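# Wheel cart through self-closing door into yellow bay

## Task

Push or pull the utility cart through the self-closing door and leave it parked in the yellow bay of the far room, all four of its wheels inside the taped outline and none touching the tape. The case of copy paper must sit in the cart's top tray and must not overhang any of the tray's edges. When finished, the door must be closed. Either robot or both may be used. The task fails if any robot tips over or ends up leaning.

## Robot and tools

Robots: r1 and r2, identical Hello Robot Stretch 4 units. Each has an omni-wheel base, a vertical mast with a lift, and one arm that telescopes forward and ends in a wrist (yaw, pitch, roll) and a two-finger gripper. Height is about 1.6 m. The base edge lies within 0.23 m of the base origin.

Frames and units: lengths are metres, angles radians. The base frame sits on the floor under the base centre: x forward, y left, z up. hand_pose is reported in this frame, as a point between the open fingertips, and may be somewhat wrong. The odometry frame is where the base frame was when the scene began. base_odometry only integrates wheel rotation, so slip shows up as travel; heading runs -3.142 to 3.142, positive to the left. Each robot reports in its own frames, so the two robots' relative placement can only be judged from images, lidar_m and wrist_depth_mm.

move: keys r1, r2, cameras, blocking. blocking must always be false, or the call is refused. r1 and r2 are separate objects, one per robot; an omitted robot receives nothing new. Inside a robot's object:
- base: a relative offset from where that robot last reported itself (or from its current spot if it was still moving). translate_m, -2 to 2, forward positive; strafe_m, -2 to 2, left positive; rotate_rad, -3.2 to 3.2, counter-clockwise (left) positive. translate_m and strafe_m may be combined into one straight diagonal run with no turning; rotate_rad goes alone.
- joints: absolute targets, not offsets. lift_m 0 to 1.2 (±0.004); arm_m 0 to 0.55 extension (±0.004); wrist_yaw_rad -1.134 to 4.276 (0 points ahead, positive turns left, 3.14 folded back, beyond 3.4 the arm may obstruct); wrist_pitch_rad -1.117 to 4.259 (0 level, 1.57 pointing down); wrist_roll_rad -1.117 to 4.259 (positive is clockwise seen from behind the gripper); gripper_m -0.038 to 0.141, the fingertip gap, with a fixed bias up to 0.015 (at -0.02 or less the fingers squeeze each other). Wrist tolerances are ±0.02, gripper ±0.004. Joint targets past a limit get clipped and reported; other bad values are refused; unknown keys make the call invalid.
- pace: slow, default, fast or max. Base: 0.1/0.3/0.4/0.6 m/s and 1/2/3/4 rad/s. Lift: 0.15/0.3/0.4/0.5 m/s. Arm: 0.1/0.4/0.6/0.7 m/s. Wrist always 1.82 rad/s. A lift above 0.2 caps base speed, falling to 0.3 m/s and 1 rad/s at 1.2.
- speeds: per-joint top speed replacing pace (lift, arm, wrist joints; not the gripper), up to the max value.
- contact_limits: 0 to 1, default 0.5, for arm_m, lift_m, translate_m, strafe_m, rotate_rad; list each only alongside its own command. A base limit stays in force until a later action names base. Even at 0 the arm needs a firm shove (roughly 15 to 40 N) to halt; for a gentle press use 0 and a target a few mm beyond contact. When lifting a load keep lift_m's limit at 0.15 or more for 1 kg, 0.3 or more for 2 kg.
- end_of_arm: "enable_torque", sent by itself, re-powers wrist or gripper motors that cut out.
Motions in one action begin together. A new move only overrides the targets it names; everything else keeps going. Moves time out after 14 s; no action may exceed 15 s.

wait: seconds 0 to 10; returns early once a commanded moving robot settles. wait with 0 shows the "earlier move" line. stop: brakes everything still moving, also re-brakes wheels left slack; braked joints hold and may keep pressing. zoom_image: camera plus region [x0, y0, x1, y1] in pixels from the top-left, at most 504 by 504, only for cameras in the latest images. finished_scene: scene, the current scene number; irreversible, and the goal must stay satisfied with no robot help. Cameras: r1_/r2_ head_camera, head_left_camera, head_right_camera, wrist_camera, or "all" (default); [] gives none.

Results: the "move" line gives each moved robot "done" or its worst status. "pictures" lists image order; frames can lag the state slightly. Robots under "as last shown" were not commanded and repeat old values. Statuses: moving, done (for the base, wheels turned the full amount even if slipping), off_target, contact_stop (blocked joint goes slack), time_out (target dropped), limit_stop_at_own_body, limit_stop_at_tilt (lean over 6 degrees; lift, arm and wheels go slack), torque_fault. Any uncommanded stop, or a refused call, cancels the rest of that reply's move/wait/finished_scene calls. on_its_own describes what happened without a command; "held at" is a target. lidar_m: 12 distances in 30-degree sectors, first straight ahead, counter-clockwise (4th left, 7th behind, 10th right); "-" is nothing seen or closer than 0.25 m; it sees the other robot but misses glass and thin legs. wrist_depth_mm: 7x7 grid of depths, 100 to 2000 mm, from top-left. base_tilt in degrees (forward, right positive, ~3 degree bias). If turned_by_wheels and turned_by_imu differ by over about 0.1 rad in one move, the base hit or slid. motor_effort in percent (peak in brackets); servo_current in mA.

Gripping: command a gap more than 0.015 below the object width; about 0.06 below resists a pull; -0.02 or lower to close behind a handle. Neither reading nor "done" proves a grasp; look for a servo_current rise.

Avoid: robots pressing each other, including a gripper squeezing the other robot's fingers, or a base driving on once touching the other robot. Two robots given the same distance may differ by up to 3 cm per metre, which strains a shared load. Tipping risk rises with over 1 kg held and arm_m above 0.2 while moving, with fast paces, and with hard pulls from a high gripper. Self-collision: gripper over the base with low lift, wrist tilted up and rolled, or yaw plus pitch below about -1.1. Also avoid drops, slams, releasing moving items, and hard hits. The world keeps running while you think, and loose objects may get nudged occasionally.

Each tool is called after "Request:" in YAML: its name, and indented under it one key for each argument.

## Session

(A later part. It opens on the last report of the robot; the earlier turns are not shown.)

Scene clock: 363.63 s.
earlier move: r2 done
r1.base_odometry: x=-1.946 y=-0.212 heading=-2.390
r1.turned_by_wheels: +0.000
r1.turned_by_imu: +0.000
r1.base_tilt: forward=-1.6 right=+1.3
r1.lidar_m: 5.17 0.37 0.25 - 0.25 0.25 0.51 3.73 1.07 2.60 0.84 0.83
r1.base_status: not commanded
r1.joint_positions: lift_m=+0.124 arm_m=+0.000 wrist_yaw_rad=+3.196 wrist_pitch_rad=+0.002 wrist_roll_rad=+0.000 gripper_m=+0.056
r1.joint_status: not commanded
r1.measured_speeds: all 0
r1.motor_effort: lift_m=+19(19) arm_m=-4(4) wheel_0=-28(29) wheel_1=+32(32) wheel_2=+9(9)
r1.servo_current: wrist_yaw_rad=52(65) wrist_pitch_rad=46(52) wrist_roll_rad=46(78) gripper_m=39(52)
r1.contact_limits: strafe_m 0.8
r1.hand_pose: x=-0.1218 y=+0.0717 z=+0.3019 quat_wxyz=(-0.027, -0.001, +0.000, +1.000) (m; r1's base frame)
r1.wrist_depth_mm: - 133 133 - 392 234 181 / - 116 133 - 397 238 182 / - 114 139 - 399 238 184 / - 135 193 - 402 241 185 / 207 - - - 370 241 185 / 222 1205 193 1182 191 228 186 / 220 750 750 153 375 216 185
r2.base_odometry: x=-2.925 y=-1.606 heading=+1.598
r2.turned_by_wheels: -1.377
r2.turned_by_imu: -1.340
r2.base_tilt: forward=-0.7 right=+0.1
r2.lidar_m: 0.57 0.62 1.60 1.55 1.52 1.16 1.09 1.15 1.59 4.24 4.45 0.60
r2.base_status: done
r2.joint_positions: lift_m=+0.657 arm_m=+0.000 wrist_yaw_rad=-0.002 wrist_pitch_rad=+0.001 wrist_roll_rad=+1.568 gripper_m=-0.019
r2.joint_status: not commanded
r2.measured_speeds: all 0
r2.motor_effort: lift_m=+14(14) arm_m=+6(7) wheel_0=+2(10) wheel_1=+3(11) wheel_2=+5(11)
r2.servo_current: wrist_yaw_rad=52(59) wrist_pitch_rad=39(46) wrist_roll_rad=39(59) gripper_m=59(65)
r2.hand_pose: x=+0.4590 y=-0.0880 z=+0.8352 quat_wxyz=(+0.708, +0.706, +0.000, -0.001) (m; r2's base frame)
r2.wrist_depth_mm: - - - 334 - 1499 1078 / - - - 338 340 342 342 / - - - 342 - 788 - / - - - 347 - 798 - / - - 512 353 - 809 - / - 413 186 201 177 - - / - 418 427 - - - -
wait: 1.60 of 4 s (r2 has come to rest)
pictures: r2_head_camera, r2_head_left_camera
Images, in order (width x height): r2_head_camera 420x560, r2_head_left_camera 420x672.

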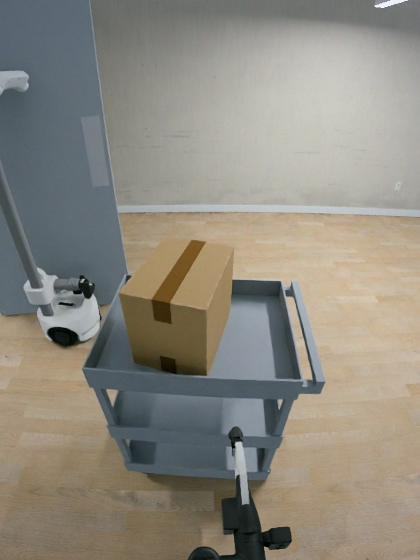

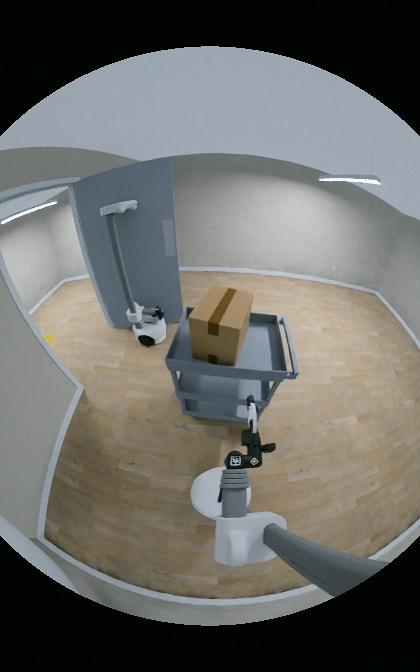

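Request:
move:
  blocking: false
  r2: {"base":{"translate_m":0.20},"contact_limits":{"translate_m":0.6},"pace":"slow"}
  cameras: []

Request:
wait:
  seconds: 5
  cameras: ["r2_head_camera"]

Scene clock: 382.40 s.
move: r2 moving
r1: as last shown
r1.lidar_m: 5.17 0.35 0.25 - 0.25 0.25 0.50 3.72 1.07 2.62 0.86 0.83
r1.servo_current: wrist_yaw_rad=65(65) wrist_pitch_rad=39(46) wrist_roll_rad=46(59) gripper_m=39(46)
r1.contact_limits: strafe_m 0.8
r1.wrist_depth_mm: - 133 133 - 389 234 181 / - 116 133 - 394 236 182 / - 114 139 - 397 238 183 / - 135 193 - 404 239 184 / 208 - - - 373 242 185 / 222 1229 194 1205 191 230 185 / 220 750 759 153 373 215 185
r2.base_odometry: x=-2.926 y=-1.594 heading=+1.598
r2.turned_by_wheels: +0.000
r2.turned_by_imu: +0.001
r2.base_tilt: forward=-0.7 right=+0.1
r2.lidar_m: 0.58 0.63 1.61 1.54 1.57 1.16 1.10 1.18 1.64 4.27 4.46 0.58
r2.base_status: translate_m moving
r2.joint_positions: lift_m=+0.657 arm_m=+0.000 wrist_yaw_rad=-0.002 wrist_pitch_rad=+0.001 wrist_roll_rad=+1.568 gripper_m=-0.019
r2.joint_status: not commanded
r2.measured_speeds: translate_m=+0.050 strafe_m=+0.001 rotate_rad=+0.000 lift_m=+0.000 arm_m=+0.000 wrist_yaw_rad=+0.000 wrist_pitch_rad=+0.000 wrist_roll_rad=+0.000
r2.motor_effort: lift_m=+14(14) arm_m=+6(7) wheel_0=+10(10) wheel_1=+6(8) wheel_2=-8(9)
r2.servo_current: wrist_yaw_rad=39(59) wrist_pitch_rad=39(46) wrist_roll_rad=39(46) gripper_m=59(59)
r2.contact_limits: translate_m 0.6
r2.hand_pose: x=+0.4590 y=-0.0880 z=+0.8352 quat_wxyz=(+0.708, +0.706, +0.000, -0.001) (m; r2's base frame)
r2.wrist_depth_mm: - - - 324 - 1537 1098 / - - - 327 340 342 334 / - - - 334 - 778 - / - - - 340 - 768 - / - 574 512 343 - 809 - / - 402 186 201 179 820 - / - 410 413 - - - -
pictures: none
No camera images: "cameras" was empty.

Scene clock: 385.20 s.
earlier move: r2 done
r1.base_odometry: x=-1.946 y=-0.212 heading=-2.390
r1.turned_by_wheels: +0.000
r1.turned_by_imu: +0.000
r1.base_tilt: forward=-1.6 right=+1.3
r1.lidar_m: 5.18 0.32 0.25 - 0.25 0.25 0.48 3.75 1.07 2.63 0.76 0.81
r1.base_status: not commanded
r1.joint_positions: lift_m=+0.124 arm_m=+0.000 wrist_yaw_rad=+3.196 wrist_pitch_rad=+0.002 wrist_roll_rad=+0.000 gripper_m=+0.056
r1.joint_status: not commanded
r1.measured_speeds: all 0
r1.motor_effort: lift_m=+19(19) arm_m=-4(4) wheel_0=-28(29) wheel_1=+32(32) wheel_2=+9(9)
r1.servo_current: wrist_yaw_rad=39(65) wrist_pitch_rad=46(52) wrist_roll_rad=52(65) gripper_m=52(52)
r1.contact_limits: strafe_m 0.8
r1.hand_pose: x=-0.1218 y=+0.0717 z=+0.3019 quat_wxyz=(-0.027, -0.001, +0.000, +1.000) (m; r1's base frame)
r1.wrist_depth_mm: - 133 133 - 389 234 181 / - 116 133 - 397 238 182 / - 114 139 - 402 239 184 / - 135 193 - 404 240 185 / 208 - - - 373 240 186 / 221 1205 193 1205 191 229 186 / 220 750 759 153 375 216 186
r2.base_odometry: x=-2.931 y=-1.406 heading=+1.598
r2.turned_by_wheels: +0.000
r2.turned_by_imu: +0.000
r2.base_tilt: forward=-0.7 right=+0.0
r2.lidar_m: 0.43 0.45 1.60 1.54 1.64 1.34 1.29 1.39 1.89 4.27 4.44 0.45
r2.base_status: done
r2.joint_positions: lift_m=+0.657 arm_m=+0.000 wrist_yaw_rad=-0.003 wrist_pitch_rad=+0.001 wrist_roll_rad=+1.568 gripper_m=-0.019
r2.joint_status: not commanded
r2.measured_speeds: all 0
r2.motor_effort: lift_m=+14(14) arm_m=+6(7) wheel_0=+5(12) wheel_1=+4(8) wheel_2=-7(17)
r2.servo_current: wrist_yaw_rad=52(59) wrist_pitch_rad=39(46) wrist_roll_rad=46(65) gripper_m=65(65)
r2.contact_limits: translate_m 0.6
r2.hand_pose: x=+0.4589 y=-0.0883 z=+0.8352 quat_wxyz=(+0.708, +0.706, -0.001, -0.001) (m; r2's base frame)
r2.wrist_depth_mm: - - - 250 256 277 276 / - - - 245 - 1661 473 / - - - 243 - 699 - / - - - 239 - 691 - / - - 477 237 - 683 - / 370 343 187 202 179 676 - / 272 144 271 - - - -
wait: 2.80 of 5 s (r2 has come to rest)
pictures: r2_head_camera
Images, in order (width x height): r2_head_camera 420x560.

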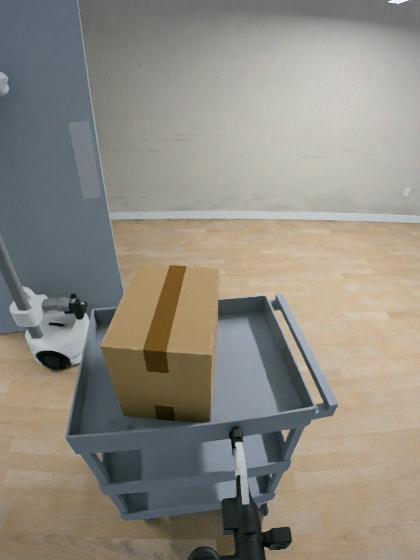

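Request:
move:
  blocking: false
  r2: {"base":{"translate_m":-0.06}}
  cameras: []

Request:
wait:
  seconds: 3
  cameras: []

Request:
move:
  blocking: false
  r2: {"base":{"strafe_m":0.14}}
  cameras: []

Request:
wait:
  seconds: 4
  cameras: []

Request:
move:
  blocking: false
  r2: {"base":{"translate_m":0.15},"contact_limits":{"translate_m":0.6},"pace":"slow"}
  cameras: []

Request:
wait:
  seconds: 4
  cameras: ["r2_head_camera"]

Scene clock: 395.73 s.
move: r2 moving
r1: as last shown
r1.lidar_m: 5.16 0.34 0.25 - 0.25 0.26 0.52 3.74 1.08 2.61 0.78 0.81
r1.motor_effort: lift_m=+19(19) arm_m=-4(4) wheel_0=-28(28) wheel_1=+32(32) wheel_2=+9(9)
r1.servo_current: wrist_yaw_rad=52(65) wrist_pitch_rad=39(52) wrist_roll_rad=65(72) gripper_m=39(52)
r1.contact_limits: strafe_m 0.8
r1.wrist_depth_mm: - 134 133 - 392 235 181 / - 116 133 - 394 237 182 / - 114 139 - 399 239 183 / - 135 193 - 404 239 185 / 207 - - - 370 241 186 / 222 1205 193 1182 191 229 185 / 221 759 759 153 377 216 186
r2.base_odometry: x=-2.930 y=-1.437 heading=+1.598
r2.turned_by_wheels: +0.000
r2.turned_by_imu: +0.000
r2.base_tilt: forward=-0.7 right=+0.0
r2.lidar_m: 0.46 0.49 1.59 1.53 1.63 1.32 1.25 1.33 1.84 4.26 4.48 0.52
r2.base_status: translate_m moving
r2.joint_positions: lift_m=+0.657 arm_m=+0.000 wrist_yaw_rad=-0.003 wrist_pitch_rad=+0.001 wrist_roll_rad=+1.568 gripper_m=-0.019
r2.joint_status: not commanded
r2.measured_speeds: translate_m=-0.121 strafe_m=+0.002 rotate_rad=+0.004 lift_m=+0.000 arm_m=+0.000 wrist_yaw_rad=+0.000 wrist_pitch_rad=+0.000 wrist_roll_rad=+0.000
r2.motor_effort: lift_m=+14(14) arm_m=+6(7) wheel_0=-5(10) wheel_1=-9(9) wheel_2=+12(12)
r2.servo_current: wrist_yaw_rad=52(59) wrist_pitch_rad=39(46) wrist_roll_rad=52(52) gripper_m=65(65)
r2.hand_pose: x=+0.4589 y=-0.0883 z=+0.8352 quat_wxyz=(+0.708, +0.706, -0.001, -0.001) (m; r2's base frame)
r2.wrist_depth_mm: - - - 274 282 281 285 / - - - 272 - 1661 445 / - - - 268 - 699 - / - - - 264 - 715 - / - - 525 260 - 707 - / - 347 187 202 179 691 - / 298 296 297 - - - -
pictures: none
No camera images: "cameras" was empty.

Scene clock: 396.50 s.
earlier move: r2 done
r1.base_odometry: x=-1.946 y=-0.212 heading=-2.390
r1.turned_by_wheels: +0.000
r1.turned_by_imu: +0.000
r1.base_tilt: forward=-1.6 right=+1.3
r1.lidar_m: 5.16 0.35 0.25 - 0.25 0.25 0.47 3.75 1.06 2.58 0.80 0.78
r1.base_status: not commanded
r1.joint_positions: lift_m=+0.124 arm_m=+0.000 wrist_yaw_rad=+3.196 wrist_pitch_rad=+0.002 wrist_roll_rad=+0.000 gripper_m=+0.056
r1.joint_status: not commanded
r1.measured_speeds: all 0
r1.motor_effort: lift_m=+19(19) arm_m=-4(4) wheel_0=-28(29) wheel_1=+32(32) wheel_2=+9(9)
r1.servo_current: wrist_yaw_rad=46(65) wrist_pitch_rad=39(52) wrist_roll_rad=46(72) gripper_m=39(52)
r1.contact_limits: strafe_m 0.8
r1.hand_pose: x=-0.1218 y=+0.0717 z=+0.3019 quat_wxyz=(-0.027, -0.001, +0.000, +1.000) (m; r1's base frame)
r1.wrist_depth_mm: - 134 133 - 389 235 181 / - 115 133 - 394 237 181 / - 114 139 - 399 238 184 / - 134 192 - 399 239 185 / 206 - - - 373 240 186 / 222 1229 194 1182 190 229 185 / 220 750 750 153 373 216 185
r2.base_odometry: x=-2.929 y=-1.466 heading=+1.597
r2.turned_by_wheels: +0.000
r2.turned_by_imu: +0.000
r2.base_tilt: forward=-0.7 right=+0.1
r2.lidar_m: 0.49 0.50 1.60 1.53 1.62 1.30 1.22 1.31 1.82 4.25 4.45 0.55
r2.base_status: done
r2.joint_positions: lift_m=+0.657 arm_m=+0.000 wrist_yaw_rad=-0.003 wrist_pitch_rad=+0.001 wrist_roll_rad=+1.568 gripper_m=-0.019
r2.joint_status: not commanded
r2.measured_speeds: all 0
r2.motor_effort: lift_m=+14(14) arm_m=+6(7) wheel_0=-2(10) wheel_1=-4(9) wheel_2=+2(12)
r2.servo_current: wrist_yaw_rad=52(59) wrist_pitch_rad=46(46) wrist_roll_rad=39(59) gripper_m=59(65)
r2.hand_pose: x=+0.4589 y=-0.0883 z=+0.8352 quat_wxyz=(+0.708, +0.706, -0.001, -0.001) (m; r2's base frame)
r2.wrist_depth_mm: - - - 309 314 317 315 / - - - 304 - 1537 449 / - - - 301 - 723 - / - - - 298 - 741 - / - - 544 293 - 732 - / - 357 187 201 180 741 - / 334 329 334 - - - -
wait: 0.77 of 3 s (r2 has come to rest)
pictures: none
No camera images: "cameras" was empty.

Scene clock: 397.00 s.
move: r2 moving
r1: as last shown
r1.lidar_m: 5.17 0.33 0.25 - 0.25 0.25 0.49 3.73 1.08 2.58 0.78 0.83
r1.servo_current: wrist_yaw_rad=52(78) wrist_pitch_rad=39(46) wrist_roll_rad=46(65) gripper_m=39(52)
r1.contact_limits: strafe_m 0.8
r1.wrist_depth_mm: - 133 133 - 389 235 181 / - 115 133 - 397 238 182 / - 114 139 - 399 239 184 / - 134 193 - 404 241 185 / 207 - - - 373 241 186 / 221 1182 194 1160 190 228 186 / 220 759 741 153 375 216 185
r2.base_odometry: x=-2.965 y=-1.467 heading=+1.598
r2.turned_by_wheels: +0.000
r2.turned_by_imu: +0.001
r2.base_tilt: forward=-0.7 right=+0.1
r2.lidar_m: 0.48 0.50 1.56 1.50 1.57 1.28 1.24 1.30 1.83 4.29 4.49 0.54
r2.base_status: strafe_m moving
r2.joint_positions: lift_m=+0.657 arm_m=+0.000 wrist_yaw_rad=-0.003 wrist_pitch_rad=+0.001 wrist_roll_rad=+1.568 gripper_m=-0.019
r2.joint_status: not commanded
r2.measured_speeds: translate_m=+0.000 strafe_m=+0.140 rotate_rad=+0.000 lift_m=+0.000 arm_m=+0.000 wrist_yaw_rad=+0.000 wrist_pitch_rad=+0.000 wrist_roll_rad=+0.000
r2.motor_effort: lift_m=+14(14) arm_m=+6(7) wheel_0=-8(12) wheel_1=+11(12) wheel_2=-2(2)
r2.servo_current: wrist_yaw_rad=46(59) wrist_pitch_rad=39(46) wrist_roll_rad=52(65) gripper_m=65(65)
r2.hand_pose: x=+0.4589 y=-0.0883 z=+0.8352 quat_wxyz=(+0.708, +0.706, -0.001, -0.001) (m; r2's base frame)
r2.wrist_depth_mm: - - - 307 315 1336 399 / - - - 303 - 1661 492 / - - - 298 - 750 - / - - - 294 - 750 - / - 445 439 291 - 732 - / 332 332 186 201 180 732 - / 338 334 338 - - - -
pictures: none
No camera images: "cameras" was empty.

Scene clock: 398.20 s.
earlier move: r2 done
r1.base_odometry: x=-1.946 y=-0.212 heading=-2.390
r1.turned_by_wheels: +0.000
r1.turned_by_imu: +0.000
r1.base_tilt: forward=-1.6 right=+1.3
r1.lidar_m: 5.16 0.37 0.25 - 0.25 0.25 0.50 3.76 1.09 2.62 0.77 0.81
r1.base_status: not commanded
r1.joint_positions: lift_m=+0.124 arm_m=+0.000 wrist_yaw_rad=+3.196 wrist_pitch_rad=+0.002 wrist_roll_rad=+0.000 gripper_m=+0.056
r1.joint_status: not commanded
r1.measured_speeds: all 0
r1.motor_effort: lift_m=+19(19) arm_m=-4(4) wheel_0=-28(29) wheel_1=+32(32) wheel_2=+9(9)
r1.servo_current: wrist_yaw_rad=46(78) wrist_pitch_rad=39(52) wrist_roll_rad=52(65) gripper_m=39(52)
r1.contact_limits: strafe_m 0.8
r1.hand_pose: x=-0.1218 y=+0.0717 z=+0.3019 quat_wxyz=(-0.027, -0.001, +0.000, +1.000) (m; r1's base frame)
r1.wrist_depth_mm: - 133 133 - 389 235 181 / - 115 133 - 397 237 182 / - 114 139 - 402 239 183 / - 134 193 - 404 241 185 / 207 - - - 373 241 186 / 221 1205 193 1160 191 229 186 / 220 750 750 153 375 216 186
r2.base_odometry: x=-3.069 y=-1.470 heading=+1.598
r2.turned_by_wheels: +0.000
r2.turned_by_imu: +0.000
r2.base_tilt: forward=-0.6 right=+0.1
r2.lidar_m: 0.49 0.49 1.46 1.40 1.49 1.26 1.22 1.31 1.81 4.40 4.59 0.53
r2.base_status: done
r2.joint_positions: lift_m=+0.657 arm_m=+0.000 wrist_yaw_rad=-0.003 wrist_pitch_rad=+0.001 wrist_roll_rad=+1.568 gripper_m=-0.019
r2.joint_status: not commanded
r2.measured_speeds: all 0
r2.motor_effort: lift_m=+14(14) arm_m=+6(7) wheel_0=-1(12) wheel_1=+1(12) wheel_2=+0(2)
r2.servo_current: wrist_yaw_rad=39(59) wrist_pitch_rad=39(52) wrist_roll_rad=59(65) gripper_m=59(65)
r2.hand_pose: x=+0.4589 y=-0.0882 z=+0.8352 quat_wxyz=(+0.708, +0.706, -0.001, -0.001) (m; r2's base frame)
r2.wrist_depth_mm: - - - 293 - 621 - / - - - 289 - 723 - / - - - 286 - 732 - / 330 329 329 285 - 732 - / 336 334 336 279 - 723 - / 345 343 187 201 179 676 - / 1499 351 349 - - - -
wait: 1.20 of 4 s (r2 has come to rest)
pictures: none
No camera images: "cameras" was empty.

Scene clock: 398.70 s.
move: r2 moving
r1: as last shown
r1.lidar_m: 5.16 0.35 0.25 - 0.25 0.25 0.47 3.77 1.09 2.61 0.77 0.81
r1.motor_effort: lift_m=+19(19) arm_m=-4(4) wheel_0=-29(29) wheel_1=+31(32) wheel_2=+9(9)
r1.servo_current: wrist_yaw_rad=39(52) wrist_pitch_rad=39(46) wrist_roll_rad=46(59) gripper_m=52(52)
r1.contact_limits: strafe_m 0.8
r1.wrist_depth_mm: - 133 133 - 389 234 181 / - 115 133 - 394 237 182 / - 114 140 - 399 238 183 / - 135 193 - 402 239 185 / 208 - - - 370 243 185 / 222 1205 194 1182 190 228 186 / 220 750 750 153 377 216 186
r2.base_odometry: x=-3.069 y=-1.458 heading=+1.598
r2.turned_by_wheels: +0.000
r2.turned_by_imu: +0.000
r2.base_tilt: forward=-0.7 right=+0.1
r2.lidar_m: 0.46 0.48 1.47 1.39 1.48 1.26 1.23 1.33 1.82 4.39 4.61 0.51
r2.base_status: translate_m moving
r2.joint_positions: lift_m=+0.657 arm_m=+0.000 wrist_yaw_rad=-0.003 wrist_pitch_rad=+0.001 wrist_roll_rad=+1.568 gripper_m=-0.019
r2.joint_status: not commanded
r2.measured_speeds: translate_m=+0.048 strafe_m=+0.000 rotate_rad=-0.001 lift_m=+0.000 arm_m=+0.000 wrist_yaw_rad=+0.000 wrist_pitch_rad=+0.000 wrist_roll_rad=+0.000
r2.motor_effort: lift_m=+14(14) arm_m=+6(7) wheel_0=+10(10) wheel_1=+6(6) wheel_2=-9(9)
r2.servo_current: wrist_yaw_rad=39(59) wrist_pitch_rad=39(46) wrist_roll_rad=59(59) gripper_m=59(59)
r2.contact_limits: translate_m 0.6
r2.hand_pose: x=+0.4589 y=-0.0882 z=+0.8352 quat_wxyz=(+0.708, +0.706, -0.001, -0.001) (m; r2's base frame)
r2.wrist_depth_mm: - - - 282 - 661 - / - - - 278 - 732 - / - - - 276 - 732 - / 319 317 317 273 - 732 - / 325 325 324 268 - 707 - / 332 330 186 202 179 699 - / 340 338 342 - - - -
pictures: none
No camera images: "cameras" was empty.

Scene clock: 400.97 s.
earlier move: r2 done
r1.base_odometry: x=-1.946 y=-0.212 heading=-2.390
r1.turned_by_wheels: +0.000
r1.turned_by_imu: +0.000
r1.base_tilt: forward=-1.6 right=+1.3
r1.lidar_m: 5.16 0.34 0.25 - 0.25 0.25 0.50 3.77 1.06 2.62 0.72 0.74
r1.base_status: not commanded
r1.joint_positions: lift_m=+0.124 arm_m=+0.000 wrist_yaw_rad=+3.196 wrist_pitch_rad=+0.002 wrist_roll_rad=+0.000 gripper_m=+0.056
r1.joint_status: not commanded
r1.measured_speeds: all 0
r1.motor_effort: lift_m=+19(19) arm_m=-4(4) wheel_0=-28(29) wheel_1=+32(32) wheel_2=+9(9)
r1.servo_current: wrist_yaw_rad=59(65) wrist_pitch_rad=39(46) wrist_roll_rad=59(65) gripper_m=39(52)
r1.contact_limits: strafe_m 0.8
r1.hand_pose: x=-0.1218 y=+0.0717 z=+0.3019 quat_wxyz=(-0.027, -0.001, +0.000, +1.000) (m; r1's base frame)
r1.wrist_depth_mm: - 134 133 - 389 234 181 / - 115 133 - 392 237 182 / - 114 139 - 399 239 183 / - 134 193 - 407 241 185 / 208 - - - 375 241 186 / 222 1205 194 1160 191 229 186 / 220 750 759 153 375 216 186
r2.base_odometry: x=-3.073 y=-1.320 heading=+1.597
r2.turned_by_wheels: +0.000
r2.turned_by_imu: +0.000
r2.base_tilt: forward=-0.6 right=+0.1
r2.lidar_m: 0.41 0.41 1.44 1.37 1.47 1.46 1.37 1.44 2.00 4.38 4.61 0.49
r2.base_status: done
r2.joint_positions: lift_m=+0.657 arm_m=+0.000 wrist_yaw_rad=-0.003 wrist_pitch_rad=+0.001 wrist_roll_rad=+1.568 gripper_m=-0.019
r2.joint_status: not commanded
r2.measured_speeds: all 0
r2.motor_effort: lift_m=+14(14) arm_m=+6(7) wheel_0=+3(11) wheel_1=+5(8) wheel_2=-8(18)
r2.servo_current: wrist_yaw_rad=52(59) wrist_pitch_rad=39(46) wrist_roll_rad=46(59) gripper_m=59(72)
r2.contact_limits: translate_m 0.6
r2.hand_pose: x=+0.4589 y=-0.0883 z=+0.8352 quat_wxyz=(+0.708, +0.706, -0.001, -0.001) (m; r2's base frame)
r2.wrist_depth_mm: - - - 287 - 1708 488 / - - - 274 - 661 - / - - - 260 750 741 - / 297 296 296 250 - 715 - / 293 293 294 240 - 691 - / 290 291 187 201 180 654 - / 289 287 289 - - - -
wait: 2.27 of 4 s (r2 has come to rest)
pictures: r2_head_camera
Images, in order (width x height): r2_head_camera 420x560.

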